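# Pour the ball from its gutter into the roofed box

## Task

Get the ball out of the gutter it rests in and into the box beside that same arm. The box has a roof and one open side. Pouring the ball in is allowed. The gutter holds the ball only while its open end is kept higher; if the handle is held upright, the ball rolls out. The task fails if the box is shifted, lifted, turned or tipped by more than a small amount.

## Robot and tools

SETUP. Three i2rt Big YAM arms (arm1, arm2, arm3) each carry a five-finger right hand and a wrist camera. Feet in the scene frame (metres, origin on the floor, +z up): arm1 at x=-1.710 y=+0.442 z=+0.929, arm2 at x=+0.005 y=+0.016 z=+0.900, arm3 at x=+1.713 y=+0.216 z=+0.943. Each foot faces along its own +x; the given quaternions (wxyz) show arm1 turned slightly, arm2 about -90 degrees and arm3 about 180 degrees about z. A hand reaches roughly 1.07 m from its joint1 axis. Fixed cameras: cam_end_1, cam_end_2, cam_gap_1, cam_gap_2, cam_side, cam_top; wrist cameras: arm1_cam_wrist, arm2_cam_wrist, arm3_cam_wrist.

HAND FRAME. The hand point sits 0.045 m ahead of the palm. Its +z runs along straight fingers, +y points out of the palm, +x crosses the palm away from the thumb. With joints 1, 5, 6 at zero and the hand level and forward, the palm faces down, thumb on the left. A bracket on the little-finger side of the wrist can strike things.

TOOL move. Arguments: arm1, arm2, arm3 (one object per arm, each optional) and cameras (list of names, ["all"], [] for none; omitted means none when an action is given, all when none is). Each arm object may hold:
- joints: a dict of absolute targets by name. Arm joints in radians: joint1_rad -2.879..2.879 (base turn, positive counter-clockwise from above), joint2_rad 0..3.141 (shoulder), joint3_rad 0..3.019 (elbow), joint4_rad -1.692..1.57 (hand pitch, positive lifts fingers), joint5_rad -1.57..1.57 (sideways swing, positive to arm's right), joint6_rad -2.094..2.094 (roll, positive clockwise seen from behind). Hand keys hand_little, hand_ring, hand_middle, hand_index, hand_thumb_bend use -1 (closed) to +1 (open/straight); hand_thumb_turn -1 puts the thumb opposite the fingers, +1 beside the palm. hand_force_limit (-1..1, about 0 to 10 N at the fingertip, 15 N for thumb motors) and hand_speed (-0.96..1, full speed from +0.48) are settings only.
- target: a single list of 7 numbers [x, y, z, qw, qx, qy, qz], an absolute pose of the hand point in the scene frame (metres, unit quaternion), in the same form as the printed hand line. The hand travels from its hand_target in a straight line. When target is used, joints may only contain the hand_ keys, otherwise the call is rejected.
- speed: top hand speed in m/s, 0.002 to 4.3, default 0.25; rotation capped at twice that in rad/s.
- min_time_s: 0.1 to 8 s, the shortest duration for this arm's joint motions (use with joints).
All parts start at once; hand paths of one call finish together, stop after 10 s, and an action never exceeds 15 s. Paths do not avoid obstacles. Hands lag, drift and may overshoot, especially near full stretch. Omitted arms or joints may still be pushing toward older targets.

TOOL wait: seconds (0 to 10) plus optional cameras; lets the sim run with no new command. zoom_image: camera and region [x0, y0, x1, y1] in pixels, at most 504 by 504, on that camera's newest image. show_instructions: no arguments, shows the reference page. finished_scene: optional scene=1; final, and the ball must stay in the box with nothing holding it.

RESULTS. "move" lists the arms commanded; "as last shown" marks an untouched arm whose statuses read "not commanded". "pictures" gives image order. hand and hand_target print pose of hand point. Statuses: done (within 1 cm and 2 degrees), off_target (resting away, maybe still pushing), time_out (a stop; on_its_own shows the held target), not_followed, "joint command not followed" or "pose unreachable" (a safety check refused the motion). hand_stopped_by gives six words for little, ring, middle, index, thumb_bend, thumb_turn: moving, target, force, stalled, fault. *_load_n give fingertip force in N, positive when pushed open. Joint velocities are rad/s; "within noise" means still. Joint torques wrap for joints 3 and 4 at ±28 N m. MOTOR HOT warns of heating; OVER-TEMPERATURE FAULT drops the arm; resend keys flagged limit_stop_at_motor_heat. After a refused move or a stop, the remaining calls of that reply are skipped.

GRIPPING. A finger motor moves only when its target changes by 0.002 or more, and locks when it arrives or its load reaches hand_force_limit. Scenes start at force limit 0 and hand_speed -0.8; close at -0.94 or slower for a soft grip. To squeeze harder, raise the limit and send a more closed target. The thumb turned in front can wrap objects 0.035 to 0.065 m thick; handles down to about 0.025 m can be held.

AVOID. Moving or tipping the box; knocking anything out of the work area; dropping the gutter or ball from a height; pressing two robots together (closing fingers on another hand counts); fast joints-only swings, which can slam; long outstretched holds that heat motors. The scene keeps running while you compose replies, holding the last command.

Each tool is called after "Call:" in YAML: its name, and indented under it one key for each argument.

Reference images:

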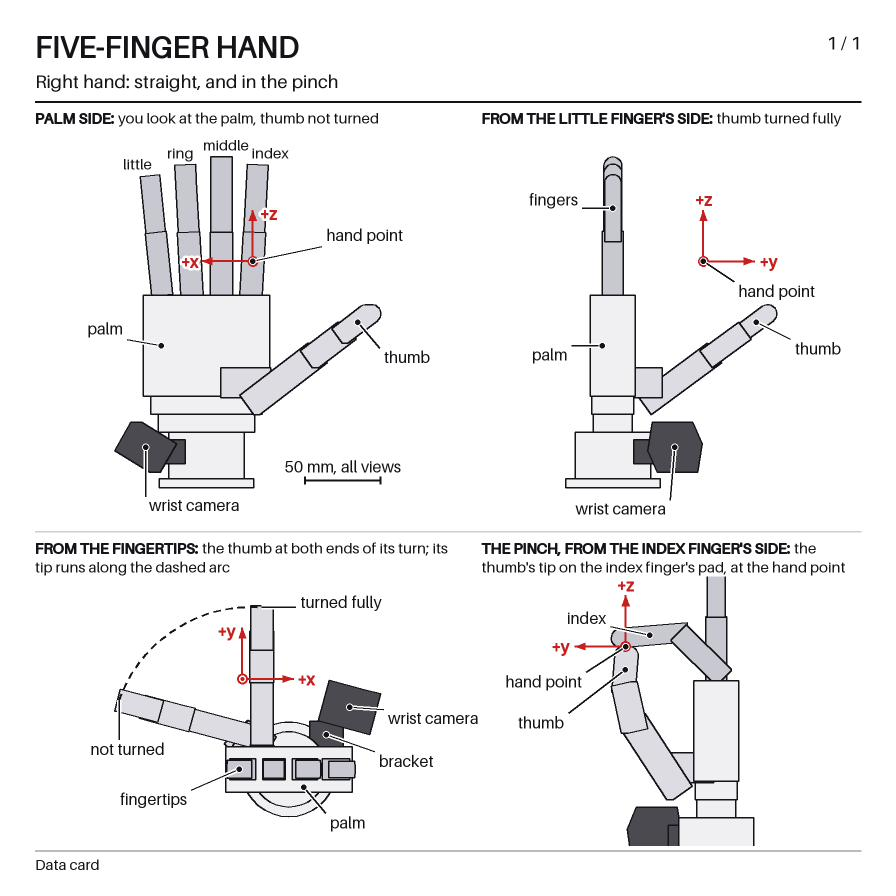

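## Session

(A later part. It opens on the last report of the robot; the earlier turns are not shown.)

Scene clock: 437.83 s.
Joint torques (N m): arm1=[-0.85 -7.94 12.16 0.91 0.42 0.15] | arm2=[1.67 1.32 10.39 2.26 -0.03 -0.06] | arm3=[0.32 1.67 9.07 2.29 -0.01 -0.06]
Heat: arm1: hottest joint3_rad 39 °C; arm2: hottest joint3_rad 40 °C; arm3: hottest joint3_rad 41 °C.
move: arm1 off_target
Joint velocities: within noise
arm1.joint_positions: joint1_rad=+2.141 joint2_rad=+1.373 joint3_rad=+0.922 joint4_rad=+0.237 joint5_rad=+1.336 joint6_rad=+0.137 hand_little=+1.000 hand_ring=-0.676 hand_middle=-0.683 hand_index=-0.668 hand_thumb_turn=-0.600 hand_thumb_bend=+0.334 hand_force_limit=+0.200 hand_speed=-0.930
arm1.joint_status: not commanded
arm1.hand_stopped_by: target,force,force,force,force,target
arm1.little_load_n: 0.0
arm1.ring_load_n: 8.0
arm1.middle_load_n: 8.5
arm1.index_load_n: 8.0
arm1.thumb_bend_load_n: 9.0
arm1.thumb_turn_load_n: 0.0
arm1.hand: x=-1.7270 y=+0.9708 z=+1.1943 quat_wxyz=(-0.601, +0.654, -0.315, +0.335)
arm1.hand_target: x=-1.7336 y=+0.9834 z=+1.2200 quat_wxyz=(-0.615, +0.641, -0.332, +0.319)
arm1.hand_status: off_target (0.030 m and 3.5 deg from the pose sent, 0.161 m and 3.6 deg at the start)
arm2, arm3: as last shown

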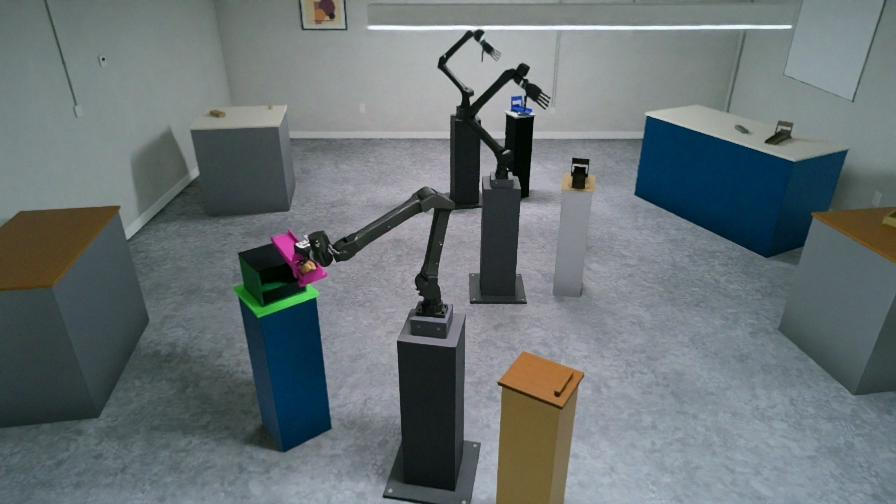

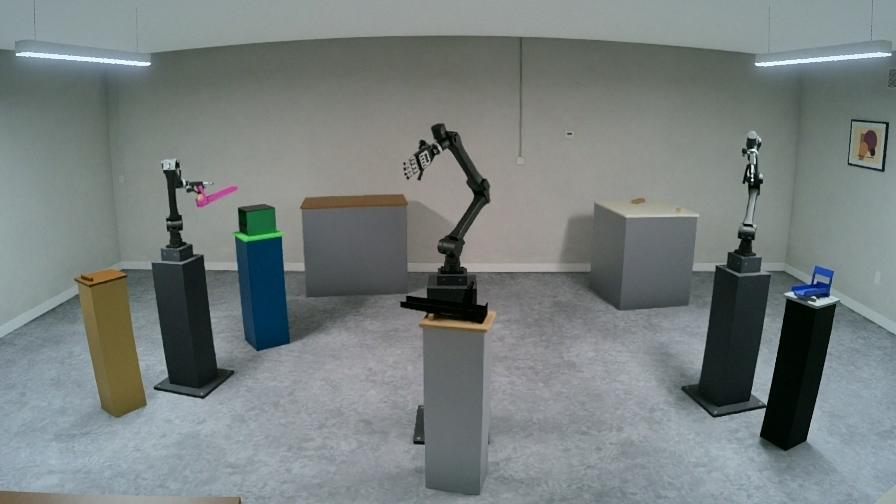

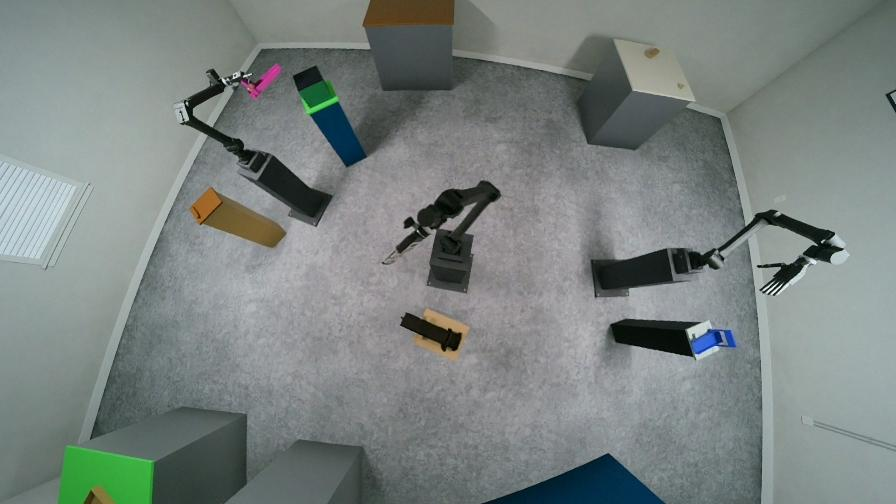

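Call:
move:
  arm1: {"target": [-1.7363, 0.9867, 1.07, 0.5802, -0.6719, 0.3701, -0.2742], "speed": 0.12}
  cameras: ["cam_end_1", "cam_side", "cam_top"]

Call:
zoom_image:
  camera: "cam_end_1"
  region: [230, 210, 350, 330]

Call:
zoom_image:
  camera: "cam_side"
  region: [190, 180, 280, 250]

Call:
zoom_image:
  camera: "cam_top"
  region: [240, 50, 340, 120]

Scene clock: 447.07 s.
Joint torques (N m): arm1=[-2.61 -9.47 7.5 0.77 0.61 0.21] | arm2=[1.38 1.2 10.36 2.22 -0.04 -0.1] | arm3=[0.26 1.73 9.07 2.28 -0.01 -0.06]
Heat: arm1: hottest joint3_rad 40 °C; arm2: hottest joint3_rad 40 °C; arm3: hottest joint3_rad 41 °C.
move: arm1 done
Joint velocities: within noise
arm1.joint_positions: joint1_rad=+2.130 joint2_rad=+1.547 joint3_rad=+0.862 joint4_rad=+0.090 joint5_rad=+1.256 joint6_rad=+0.607 hand_little=+1.000 hand_ring=-0.676 hand_middle=-0.683 hand_index=-0.668 hand_thumb_turn=-0.600 hand_thumb_bend=+0.334 hand_force_limit=+0.200 hand_speed=-0.930
arm1.joint_status: not commanded
arm1.hand_stopped_by: target,force,force,force,force,target
arm1.little_load_n: 0.0
arm1.ring_load_n: 8.0
arm1.middle_load_n: 8.5
arm1.index_load_n: 8.5
arm1.thumb_bend_load_n: 9.0
arm1.thumb_turn_load_n: 0.0
arm1.hand: x=-1.7415 y=+0.9832 z=+1.0687 quat_wxyz=(-0.580, +0.677, -0.361, +0.274)
arm1.hand_target: x=-1.7362 y=+0.9866 z=+1.0700 quat_wxyz=(-0.580, +0.672, -0.370, +0.274)
arm1.hand_status: done (0.006 m and 1.2 deg from the pose sent, 0.126 m and 9.9 deg at the start)
arm2, arm3: as last shown
arm2.thumb_bend_load_n: -0.5

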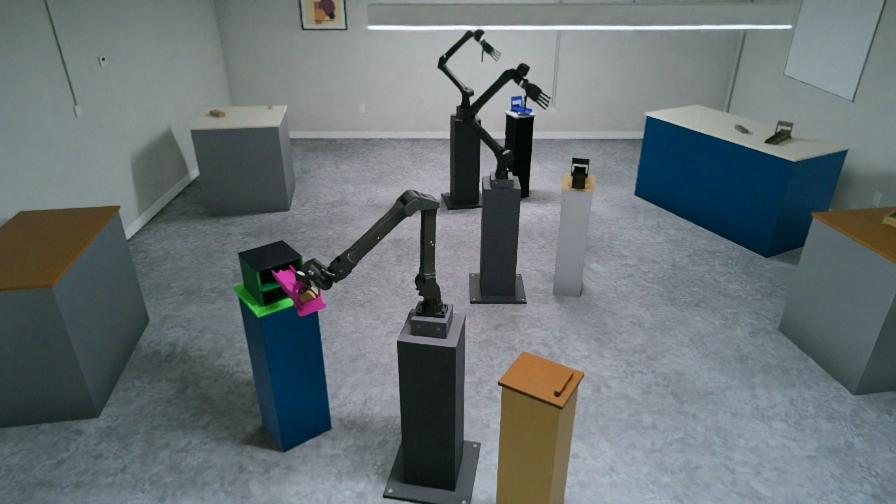

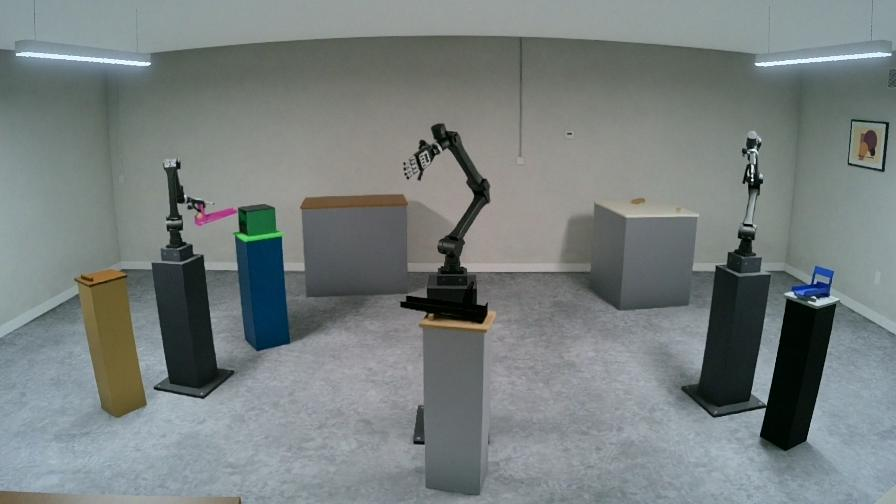

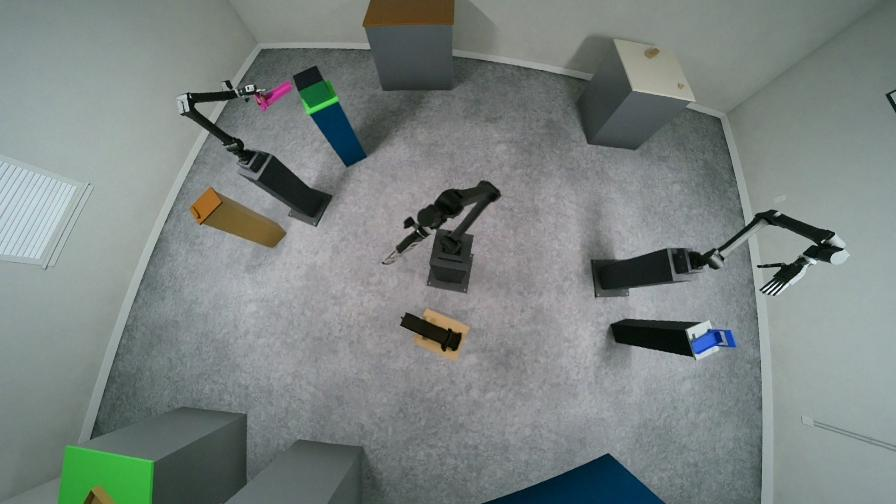

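Scaled by 4.200 from the camera's image (finer frame: 1280x720).

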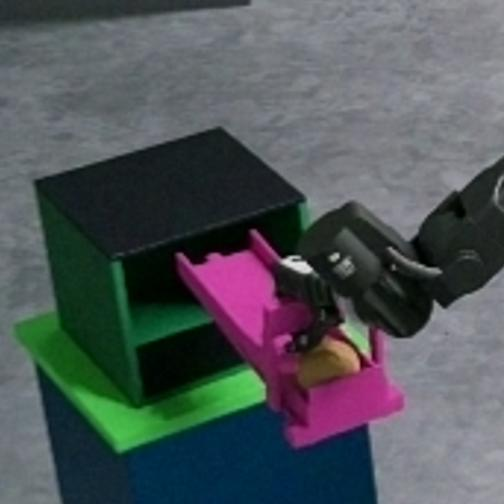

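Scaled by 5.600 from the camera's image (finer frame: 1280x720).

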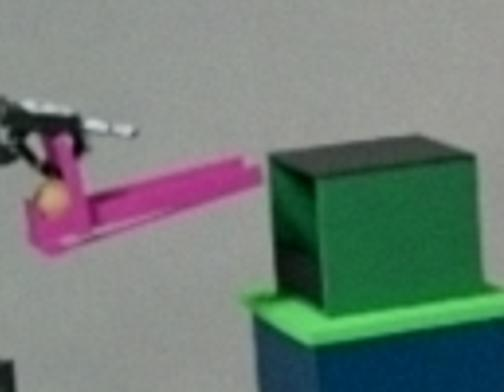

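Scaled by 5.040 from the camera's image (finer frame: 1280x720).

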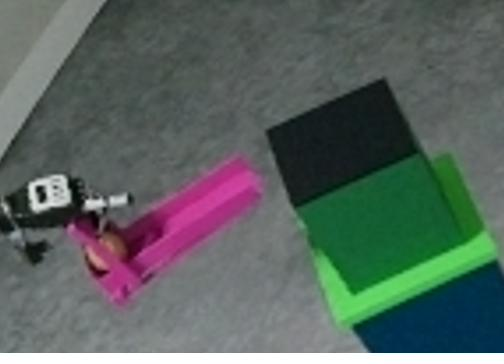

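Call:
move:
  arm1: {"target": [-1.7362, 0.9866, 1.003, 0.5769, -0.6790, 0.3460, -0.2940], "speed": 0.1}
  cameras: ["cam_end_1", "cam_side"]

Call:
zoom_image:
  camera: "cam_end_1"
  region: [230, 210, 350, 330]

Call:
zoom_image:
  camera: "cam_side"
  region: [190, 180, 280, 250]

Scene clock: 459.10 s.
Joint torques (N m): arm1=[-2.02 -9.7 5.49 1.89 0.84 -0.11] | arm2=[1.73 1.38 10.33 2.21 -0.05 -0.11] | arm3=[0.32 1.67 9.06 2.28 -0.01 -0.06]
Heat: arm1: hottest joint3_rad 39 °C; arm2: hottest joint3_rad 40 °C; arm3: hottest joint3_rad 41 °C.
move: arm1 done
Joint velocities: arm1=[within noise] | arm2=[within noise] | arm3=[-0.005 0.005 0.002 -0.002 -0.183 0.007]
arm1.joint_positions: joint1_rad=+2.130 joint2_rad=+1.697 joint3_rad=+0.818 joint4_rad=+0.310 joint5_rad=+1.258 joint6_rad=+0.537 hand_little=+1.000 hand_ring=-0.676 hand_middle=-0.683 hand_index=-0.668 hand_thumb_turn=-0.600 hand_thumb_bend=+0.334 hand_force_limit=+0.200 hand_speed=-0.930
arm1.joint_status: not commanded
arm1.hand_stopped_by: target,force,force,force,force,target
arm1.little_load_n: 0.0
arm1.ring_load_n: 8.0
arm1.middle_load_n: 9.0
arm1.index_load_n: 8.5
arm1.thumb_bend_load_n: 9.0
arm1.thumb_turn_load_n: 0.0
arm1.hand: x=-1.7422 y=+0.9867 z=+1.0048 quat_wxyz=(-0.577, +0.683, -0.343, +0.288)
arm1.hand_target: x=-1.7361 y=+0.9865 z=+1.0030 quat_wxyz=(-0.576, +0.679, -0.346, +0.294)
arm1.hand_status: done (0.006 m and 0.8 deg from the pose sent, 0.066 m and 2.8 deg at the start)
arm2, arm3: as last shown
arm2.thumb_bend_load_n: 0.0

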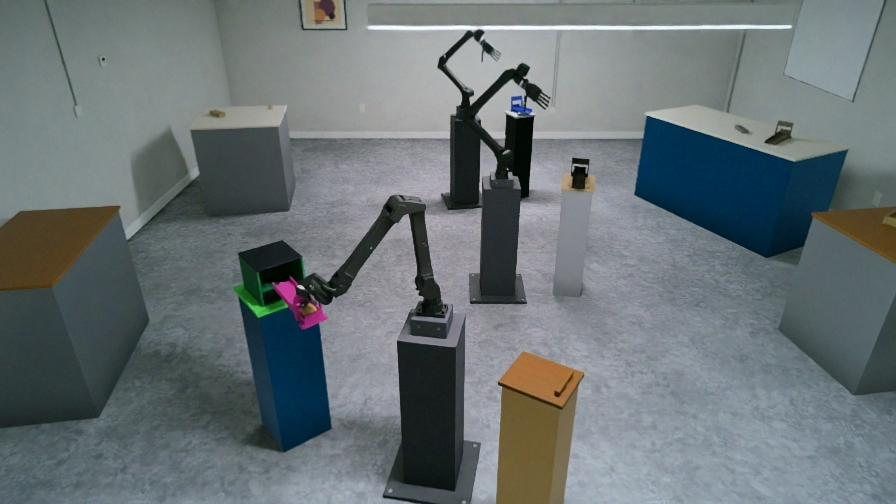

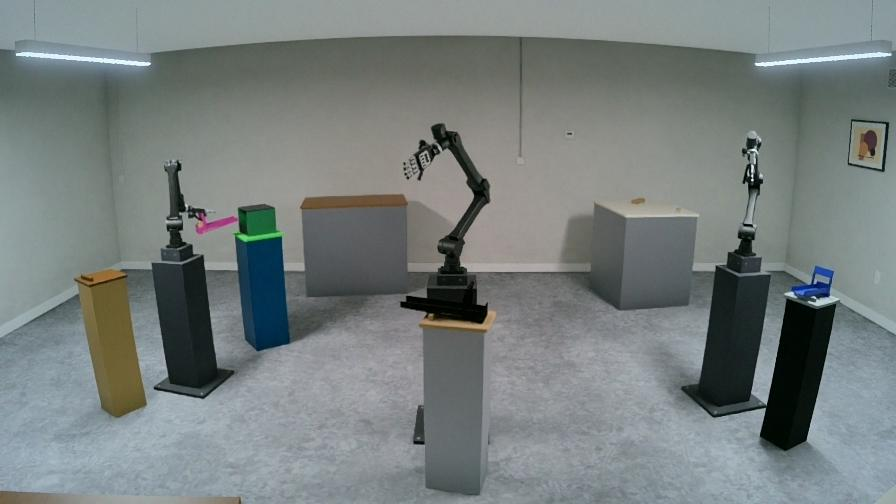

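Scaled by 4.200 from the camera's image (finer frame: 1280x720).

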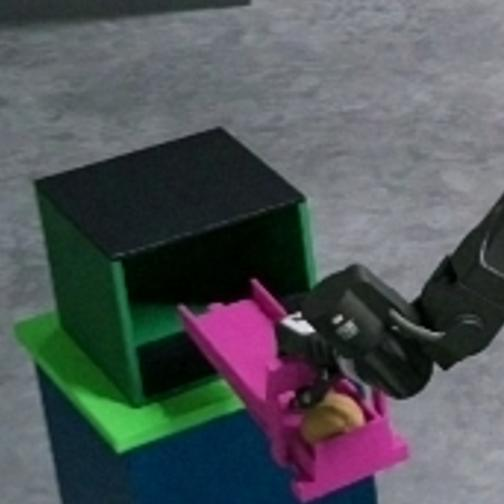

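Scaled by 5.600 from the camera's image (finer frame: 1280x720).

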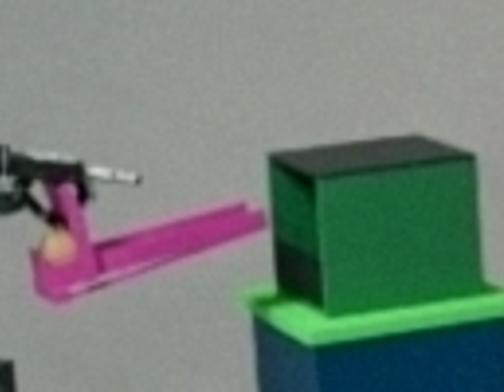

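Call:
move:
  arm1: {"target": [-1.6621, 1.0238, 1.001, 0.5769, -0.6790, 0.3460, -0.2940], "speed": 0.08}
  cameras: ["cam_end_1", "cam_side", "arm1_cam_wrist"]

Call:
zoom_image:
  camera: "cam_end_1"
  region: [230, 210, 350, 330]

Call:
zoom_image:
  camera: "cam_side"
  region: [190, 180, 280, 250]

Scene clock: 463.60 s.
Joint torques (N m): arm1=[-1.67 -10.23 6.89 2.25 0.32 -0.08] | arm2=[2.08 1.2 10.43 2.41 -0.01 -0.08] | arm3=[0.32 1.67 9.07 2.26 -0.01 -0.06]
Heat: arm1: hottest joint3_rad 39 °C; arm2: hottest joint3_rad 40 °C; arm3: hottest joint3_rad 41 °C.
move: arm1 done
Joint velocities: within noise
arm1.joint_positions: joint1_rad=+1.948 joint2_rad=+1.748 joint3_rad=+0.818 joint4_rad=+0.539 joint5_rad=+1.103 joint6_rad=+0.324 hand_little=+1.000 hand_ring=-0.676 hand_middle=-0.683 hand_index=-0.668 hand_thumb_turn=-0.600 hand_thumb_bend=+0.334 hand_force_limit=+0.200 hand_speed=-0.930
arm1.joint_status: not commanded
arm1.hand_stopped_by: target,force,force,force,force,target
arm1.little_load_n: -0.5
arm1.ring_load_n: 8.0
arm1.middle_load_n: 8.5
arm1.index_load_n: 8.0
arm1.thumb_bend_load_n: 9.0
arm1.thumb_turn_load_n: 0.0
arm1.hand: x=-1.6657 y=+1.0157 z=+0.9962 quat_wxyz=(-0.570, +0.686, -0.341, +0.295)
arm1.hand_target: x=-1.6620 y=+1.0235 z=+1.0011 quat_wxyz=(-0.577, +0.679, -0.346, +0.294)
arm1.hand_status: done (0.010 m and 1.2 deg from the pose sent, 0.088 m and 0.8 deg at the start)
arm2, arm3: as last shown
arm3.index_load_n: -0.5
pictures: arm1_cam_wrist, cam_end_1, cam_side
arm1_cam_wrist: T_world_to_cam=[[0.05208, -0.28729, -0.95643, 1.3345], [-0.92238, 0.35323, -0.15633, -1.74123], [0.38275, 0.89033, -0.24659, 0.08527]] pos_world=[-1.70822, 0.92252, 1.02517]

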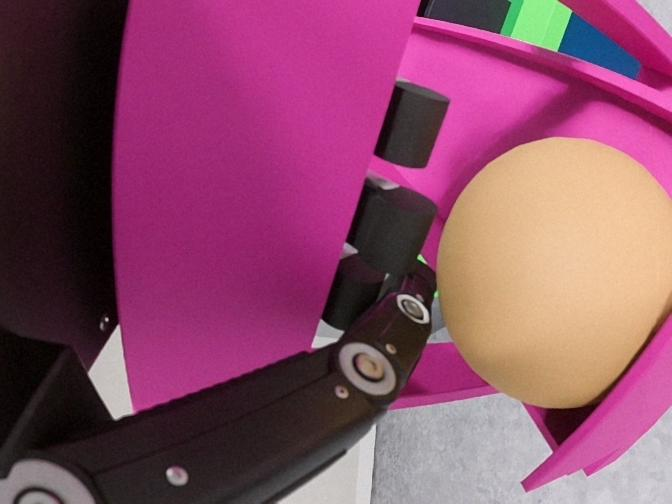

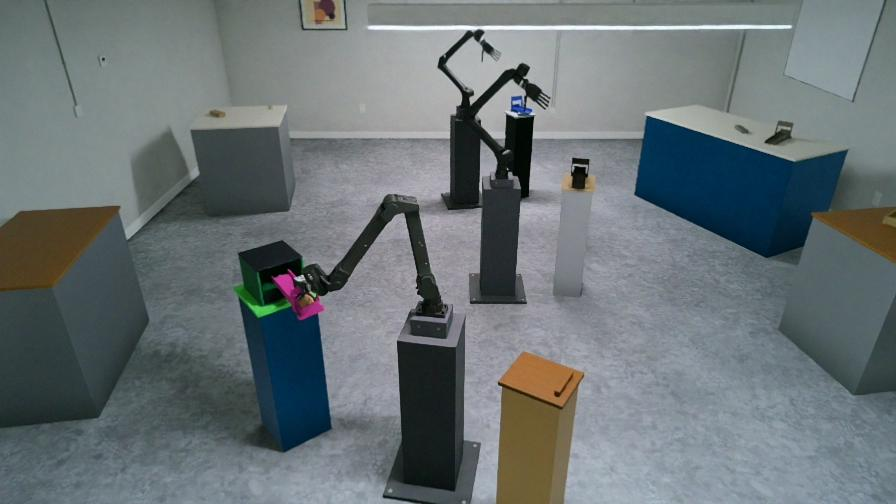

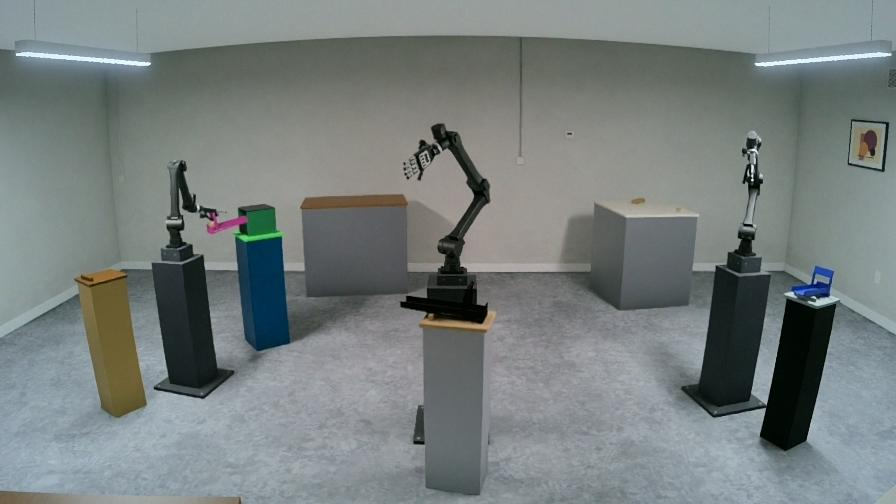

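Scaled by 4.200 from the camera's image (finer frame: 1280x720).

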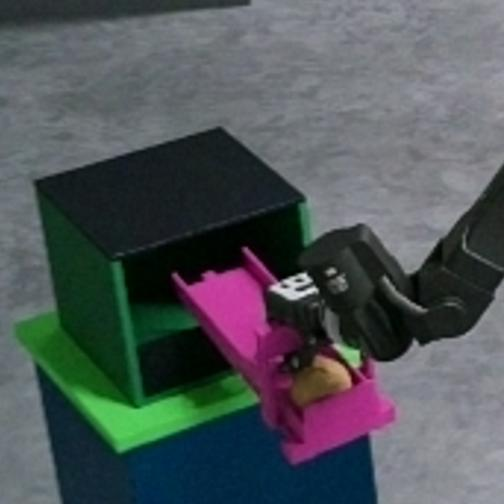

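Scaled by 5.600 from the camera's image (finer frame: 1280x720).

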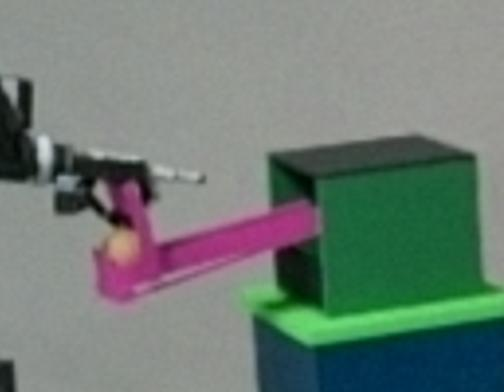

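Call:
move:
  arm1: {"target": [-1.6528, 1.0305, 1.038, 0.5331, -0.7139, 0.3638, -0.2717], "speed": 0.06}
  cameras: ["cam_end_1", "cam_side", "arm1_cam_wrist"]

Call:
zoom_image:
  camera: "cam_end_1"
  region: [230, 210, 350, 330]

Call:
zoom_image:
  camera: "cam_side"
  region: [190, 180, 280, 250]

Scene clock: 472.90 s.
Joint torques (N m): arm1=[-2.43 -11.75 9.91 0.79 0.45 0.17] | arm2=[1.61 1.14 10.3 2.47 -0.07 -0.05] | arm3=[0.32 1.73 9.07 2.28 0 -0.06]
Heat: arm1: hottest joint3_rad 39 °C; arm2: hottest joint3_rad 40 °C; arm3: hottest joint3_rad 41 °C.
move: arm1 off_target
Joint velocities: within noise
arm1.joint_positions: joint1_rad=+1.906 joint2_rad=+1.652 joint3_rad=+0.887 joint4_rad=+0.149 joint5_rad=+1.013 joint6_rad=+0.463 hand_little=+1.000 hand_ring=-0.676 hand_middle=-0.684 hand_index=-0.668 hand_thumb_turn=-0.600 hand_thumb_bend=+0.334 hand_force_limit=+0.200 hand_speed=-0.930
arm1.joint_status: not commanded
arm1.hand_stopped_by: target,force,force,force,force,target
arm1.little_load_n: 0.0
arm1.ring_load_n: 1.0
arm1.middle_load_n: 0.5
arm1.index_load_n: 8.0
arm1.thumb_bend_load_n: 9.0
arm1.thumb_turn_load_n: 0.0
arm1.hand: x=-1.6564 y=+1.0106 z=+1.0090 quat_wxyz=(-0.514, +0.732, -0.345, +0.285)
arm1.hand_target: x=-1.6527 y=+1.0290 z=+1.0386 quat_wxyz=(-0.533, +0.714, -0.364, +0.272)
arm1.hand_status: off_target (0.035 m and 3.9 deg from the pose sent, 0.046 m and 6.5 deg at the start)
arm2.joint_positions: joint1_rad=-0.603 joint2_rad=+0.627 joint3_rad=+1.417 joint4_rad=-1.226 joint5_rad=+0.146 joint6_rad=-1.569 hand_little=+1.000 hand_ring=+1.000 hand_middle=+1.000 hand_index=+1.000 hand_thumb_turn=+1.000 hand_thumb_bend=+1.000 hand_force_limit=+0.000 hand_speed=-0.800
arm2.joint_status: not commanded
arm2.hand_stopped_by: target,target,target,target,target,target
arm2.little_load_n: 0.0
arm2.ring_load_n: 0.0
arm2.middle_load_n: 0.5
arm2.index_load_n: 0.0
arm2.thumb_bend_load_n: 0.0
arm2.thumb_turn_load_n: 0.0
arm2.hand: x=-0.2034 y=-0.1324 z=+1.4443 quat_wxyz=(+0.507, +0.352, -0.763, +0.192)
arm2.hand_target: x=-0.2022 y=-0.1306 z=+1.4562 quat_wxyz=(+0.517, +0.348, -0.757, +0.198)
arm2.hand_status: not commanded
arm3.joint_positions: joint1_rad=+0.812 joint2_rad=+0.649 joint3_rad=+1.379 joint4_rad=-1.341 joint5_rad=-0.058 joint6_rad=-1.526 hand_little=+1.000 hand_ring=+1.000 hand_middle=+1.000 hand_index=+1.000 hand_thumb_turn=+1.000 hand_thumb_bend=+1.000 hand_force_limit=+0.000 hand_speed=-0.800
arm3.joint_status: not commanded
arm3.hand_stopped_by: target,target,target,target,target,target
arm3.little_load_n: 0.0
arm3.ring_load_n: 0.0
arm3.middle_load_n: 0.0
arm3.index_load_n: 0.0
arm3.thumb_bend_load_n: 0.0
arm3.thumb_turn_load_n: 0.0
arm3.hand: x=+1.5332 y=+0.0333 z=+1.4262 quat_wxyz=(+0.386, +0.415, -0.785, +0.250)
arm3.hand_target: x=+1.5334 y=+0.0335 z=+1.4376 quat_wxyz=(+0.396, +0.412, -0.779, +0.256)
arm3.hand_status: not commanded
pictures: arm1_cam_wrist, cam_end_1, cam_side
arm1_cam_wrist: T_world_to_cam=[[-0.02499, -0.39955, -0.91637, 1.29025], [-0.93543, 0.33269, -0.11955, -1.7668], [0.35263, 0.85421, -0.38207, 0.21268]] pos_world=[-1.69547, 0.92164, 1.05239]

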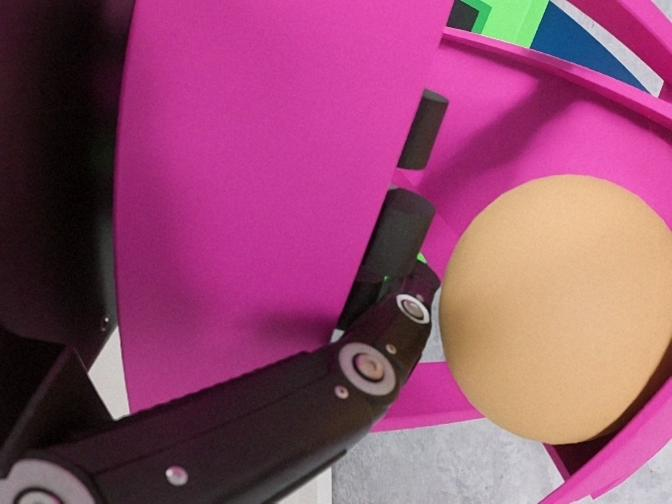

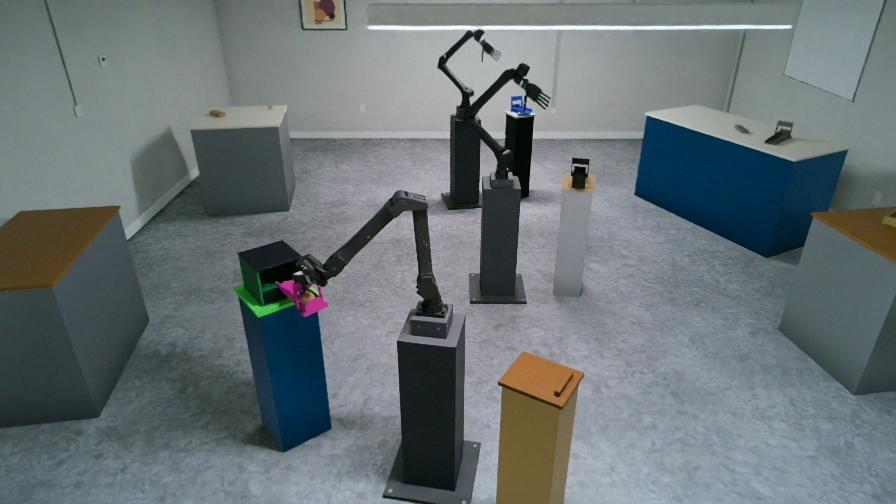

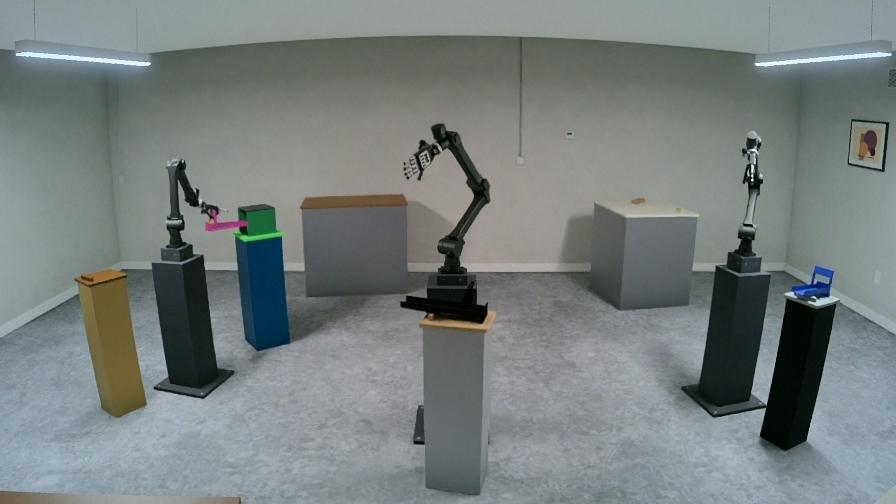

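Scaled by 4.200 from the camera's image (finer frame: 1280x720).

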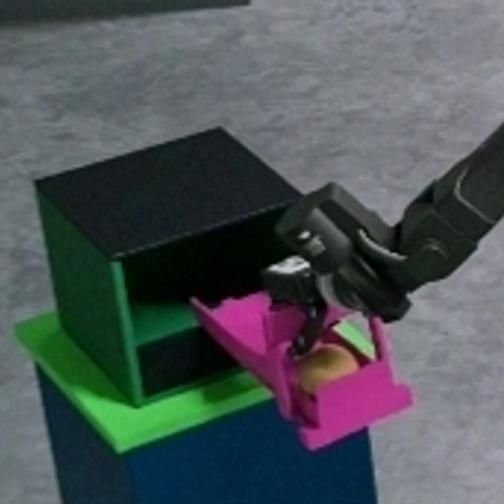

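Scaled by 5.600 from the camera's image (finer frame: 1280x720).

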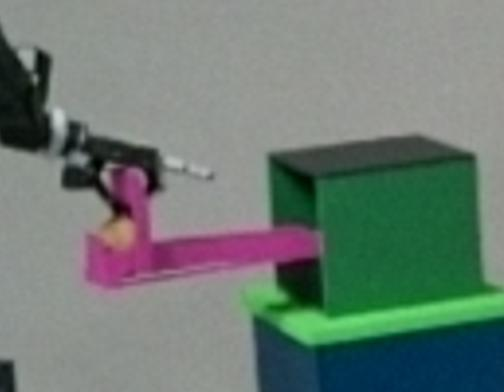

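Call:
move:
  arm1: {"target": [-1.6528, 1.0330, 1.065, 0.5331, -0.7139, 0.3638, -0.2717], "speed": 0.08}
  cameras: ["cam_end_1", "cam_side", "arm1_cam_wrist"]

Call:
zoom_image:
  camera: "cam_end_1"
  region: [230, 210, 350, 330]

Call:
zoom_image:
  camera: "cam_side"
  region: [190, 180, 280, 250]

Scene clock: 477.20 s.
Joint torques (N m): arm1=[-1.67 -11.58 10.48 0.81 0.43 0.13] | arm2=[1.79 0.91 10.26 2.29 -0.03 -0.09] | arm3=[0.26 1.67 9.09 2.28 -0.01 -0.06]
Heat: arm1: hottest joint3_rad 39 °C; arm2: hottest joint3_rad 40 °C; arm3: hottest joint3_rad 41 °C.
move: arm1 off_target
Joint velocities: within noise
arm1.joint_positions: joint1_rad=+1.906 joint2_rad=+1.608 joint3_rad=+0.922 joint4_rad=+0.071 joint5_rad=+1.013 joint6_rad=+0.464 hand_little=+1.000 hand_ring=-0.676 hand_middle=-0.684 hand_index=-0.668 hand_thumb_turn=-0.600 hand_thumb_bend=+0.334 hand_force_limit=+0.200 hand_speed=-0.930
arm1.joint_status: not commanded
arm1.hand_stopped_by: target,force,force,force,force,target
arm1.little_load_n: 0.0
arm1.ring_load_n: 0.0
arm1.middle_load_n: 1.0
arm1.index_load_n: 8.0
arm1.thumb_bend_load_n: 8.5
arm1.thumb_turn_load_n: 0.0
arm1.hand: x=-1.6567 y=+1.0142 z=+1.0361 quat_wxyz=(-0.515, +0.731, -0.346, +0.284)
arm1.hand_target: x=-1.6527 y=+1.0314 z=+1.0655 quat_wxyz=(-0.533, +0.714, -0.364, +0.272)
arm1.hand_status: off_target (0.035 m and 3.8 deg from the pose sent, 0.060 m and 4.0 deg at the start)
arm2, arm3: as last shown
arm2.middle_load_n: 0.0
arm3.middle_load_n: -0.5
arm3.index_load_n: 0.5
pictures: arm1_cam_wrist, cam_end_1, cam_side
arm1_cam_wrist: T_world_to_cam=[[-0.02551, -0.39794, -0.91705, 1.31463], [-0.93556, 0.33274, -0.11836, -1.76655], [0.35224, 0.85494, -0.38079, 0.21744]] pos_world=[-1.69577, 0.92505, 1.0793]

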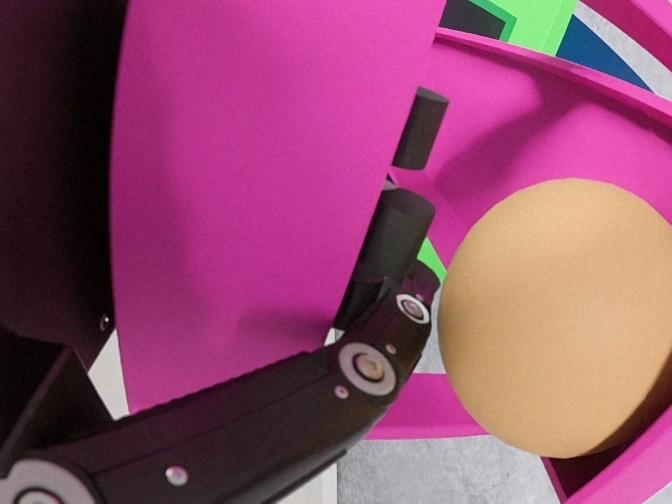

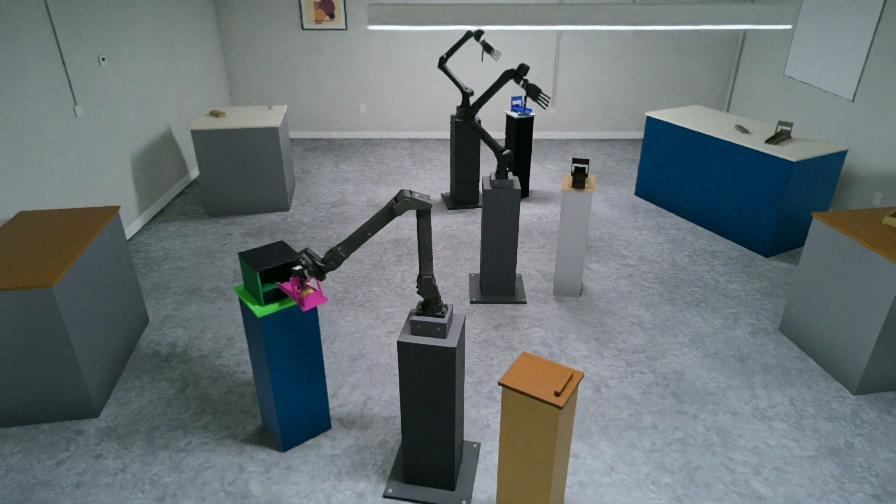

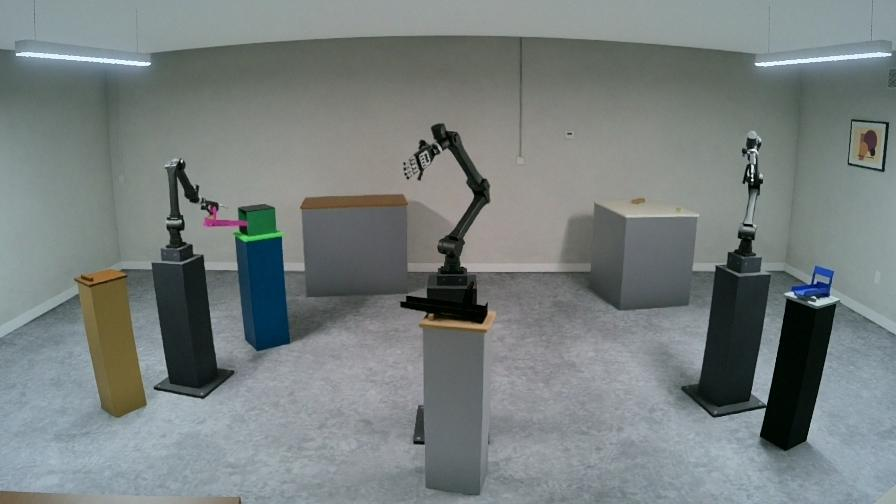

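Scaled by 4.200 from the camera's image (finer frame: 1280x720).

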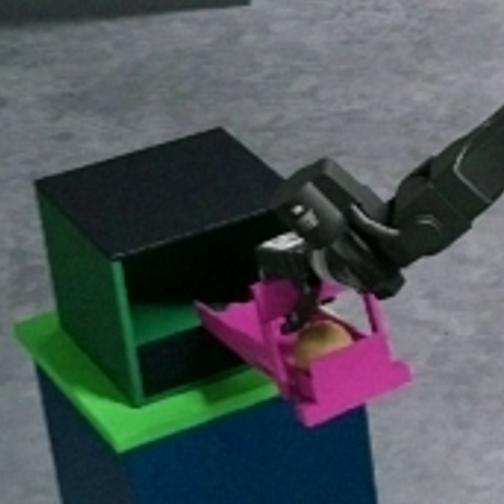

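Scaled by 5.600 from the camera's image (finer frame: 1280x720).

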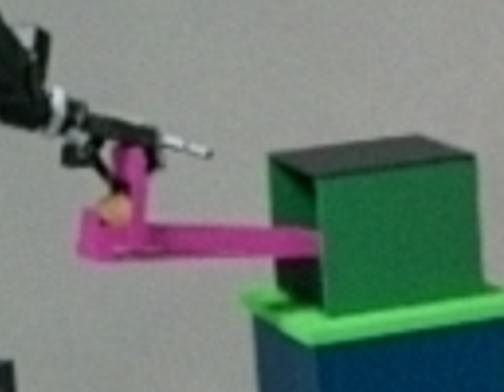

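Call:
move:
  arm1: {"joints": {"hand_index": -1.0, "hand_middle": -1.0, "hand_ring": -1.0, "hand_speed": -0.92, "hand_force_limit": 0.5}}
  cameras: ["cam_end_1", "cam_side", "arm1_cam_wrist"]

Call:
zoom_image:
  camera: "cam_side"
  region: [190, 180, 280, 250]

Call:
zoom_image:
  camera: "cam_end_1"
  region: [230, 210, 350, 330]

Scene clock: 486.37 s.
Joint torques (N m): arm1=[-1.9 -11.52 10.56 0.85 0.44 0.11] | arm2=[1.79 1.14 10.5 2.3 -0.02 -0.08] | arm3=[0.26 1.61 9.07 2.28 -0.01 -0.06]
Heat: arm1: hottest joint3_rad 39 °C; arm2: hottest joint3_rad 40 °C; arm3: hottest joint3_rad 41 °C.
move: arm1 off_target
Joint velocities: within noise
arm1.joint_positions: joint1_rad=+1.906 joint2_rad=+1.608 joint3_rad=+0.922 joint4_rad=+0.071 joint5_rad=+1.013 joint6_rad=+0.464 hand_little=+1.000 hand_ring=-0.749 hand_middle=-0.754 hand_index=-0.668 hand_thumb_turn=-0.600 hand_thumb_bend=+0.334 hand_force_limit=+0.500 hand_speed=-0.920
arm1.joint_status: hand_ring off_target (ended at -0.749, target -1.000); hand_middle off_target (ended at -0.754, target -1.000); hand_index off_target (ended at -0.668, target -1.000); the others done
arm1.hand_stopped_by: target,force,force,force,force,target
arm1.little_load_n: 0.0
arm1.ring_load_n: 7.0
arm1.middle_load_n: 8.0
arm1.index_load_n: 8.0
arm1.thumb_bend_load_n: 8.5
arm1.thumb_turn_load_n: 0.0
arm1.hand: x=-1.6567 y=+1.0142 z=+1.0361 quat_wxyz=(-0.515, +0.731, -0.346, +0.284)
arm1.hand_target: x=-1.6527 y=+1.0314 z=+1.0656 quat_wxyz=(-0.533, +0.714, -0.364, +0.272)
arm1.hand_status: not commanded
arm2, arm3: as last shown
arm2.ring_load_n: -0.5
arm3.middle_load_n: 0.0
arm3.index_load_n: 0.0
pictures: arm1_cam_wrist, cam_end_1, cam_side
arm1_cam_wrist: T_world_to_cam=[[-0.02576, -0.39772, -0.91714, 1.31409], [-0.93553, 0.33293, -0.1181, -1.76705], [0.35231, 0.85497, -0.38066, 0.21743]] pos_world=[-1.69587, 0.92505, 1.0793]

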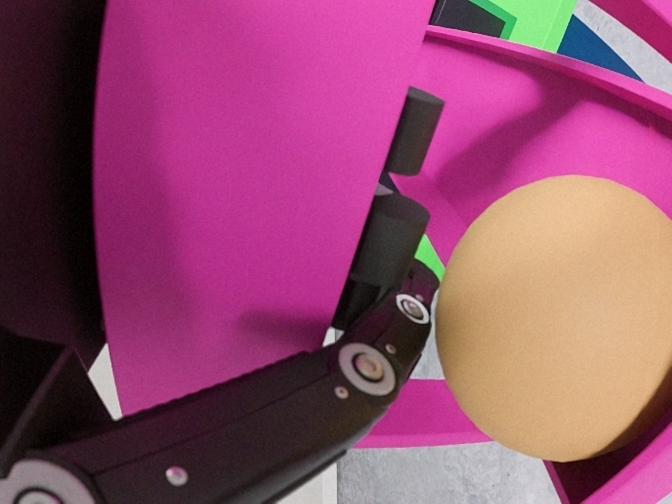

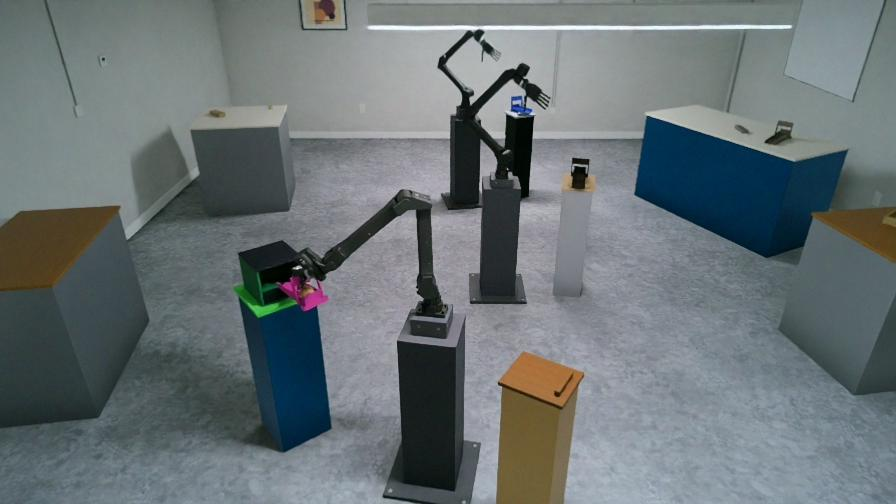

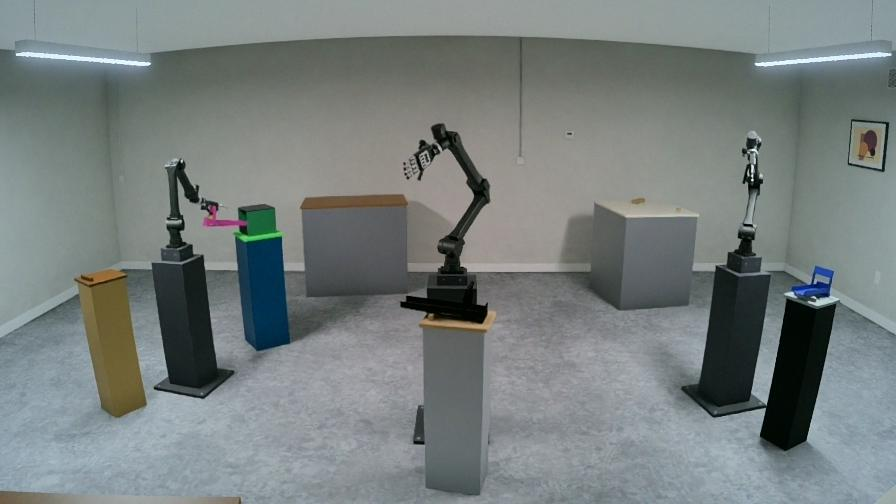

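Scaled by 5.600 from the camera's image (finer frame: 1280x720).

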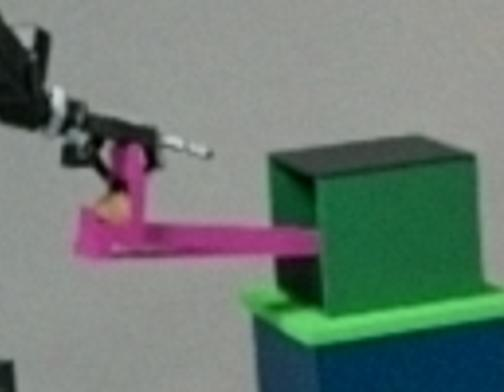

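Scaled by 4.200 from the camera's image (finer frame: 1280x720).

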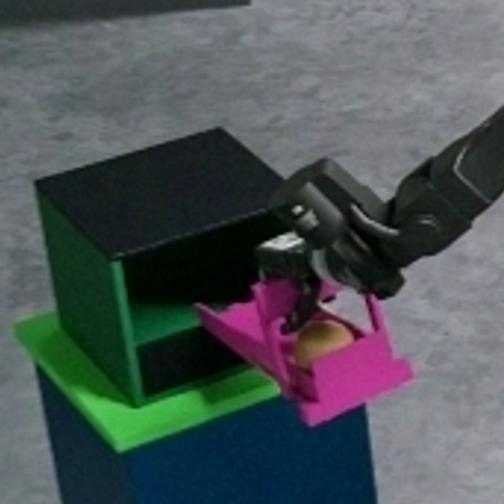

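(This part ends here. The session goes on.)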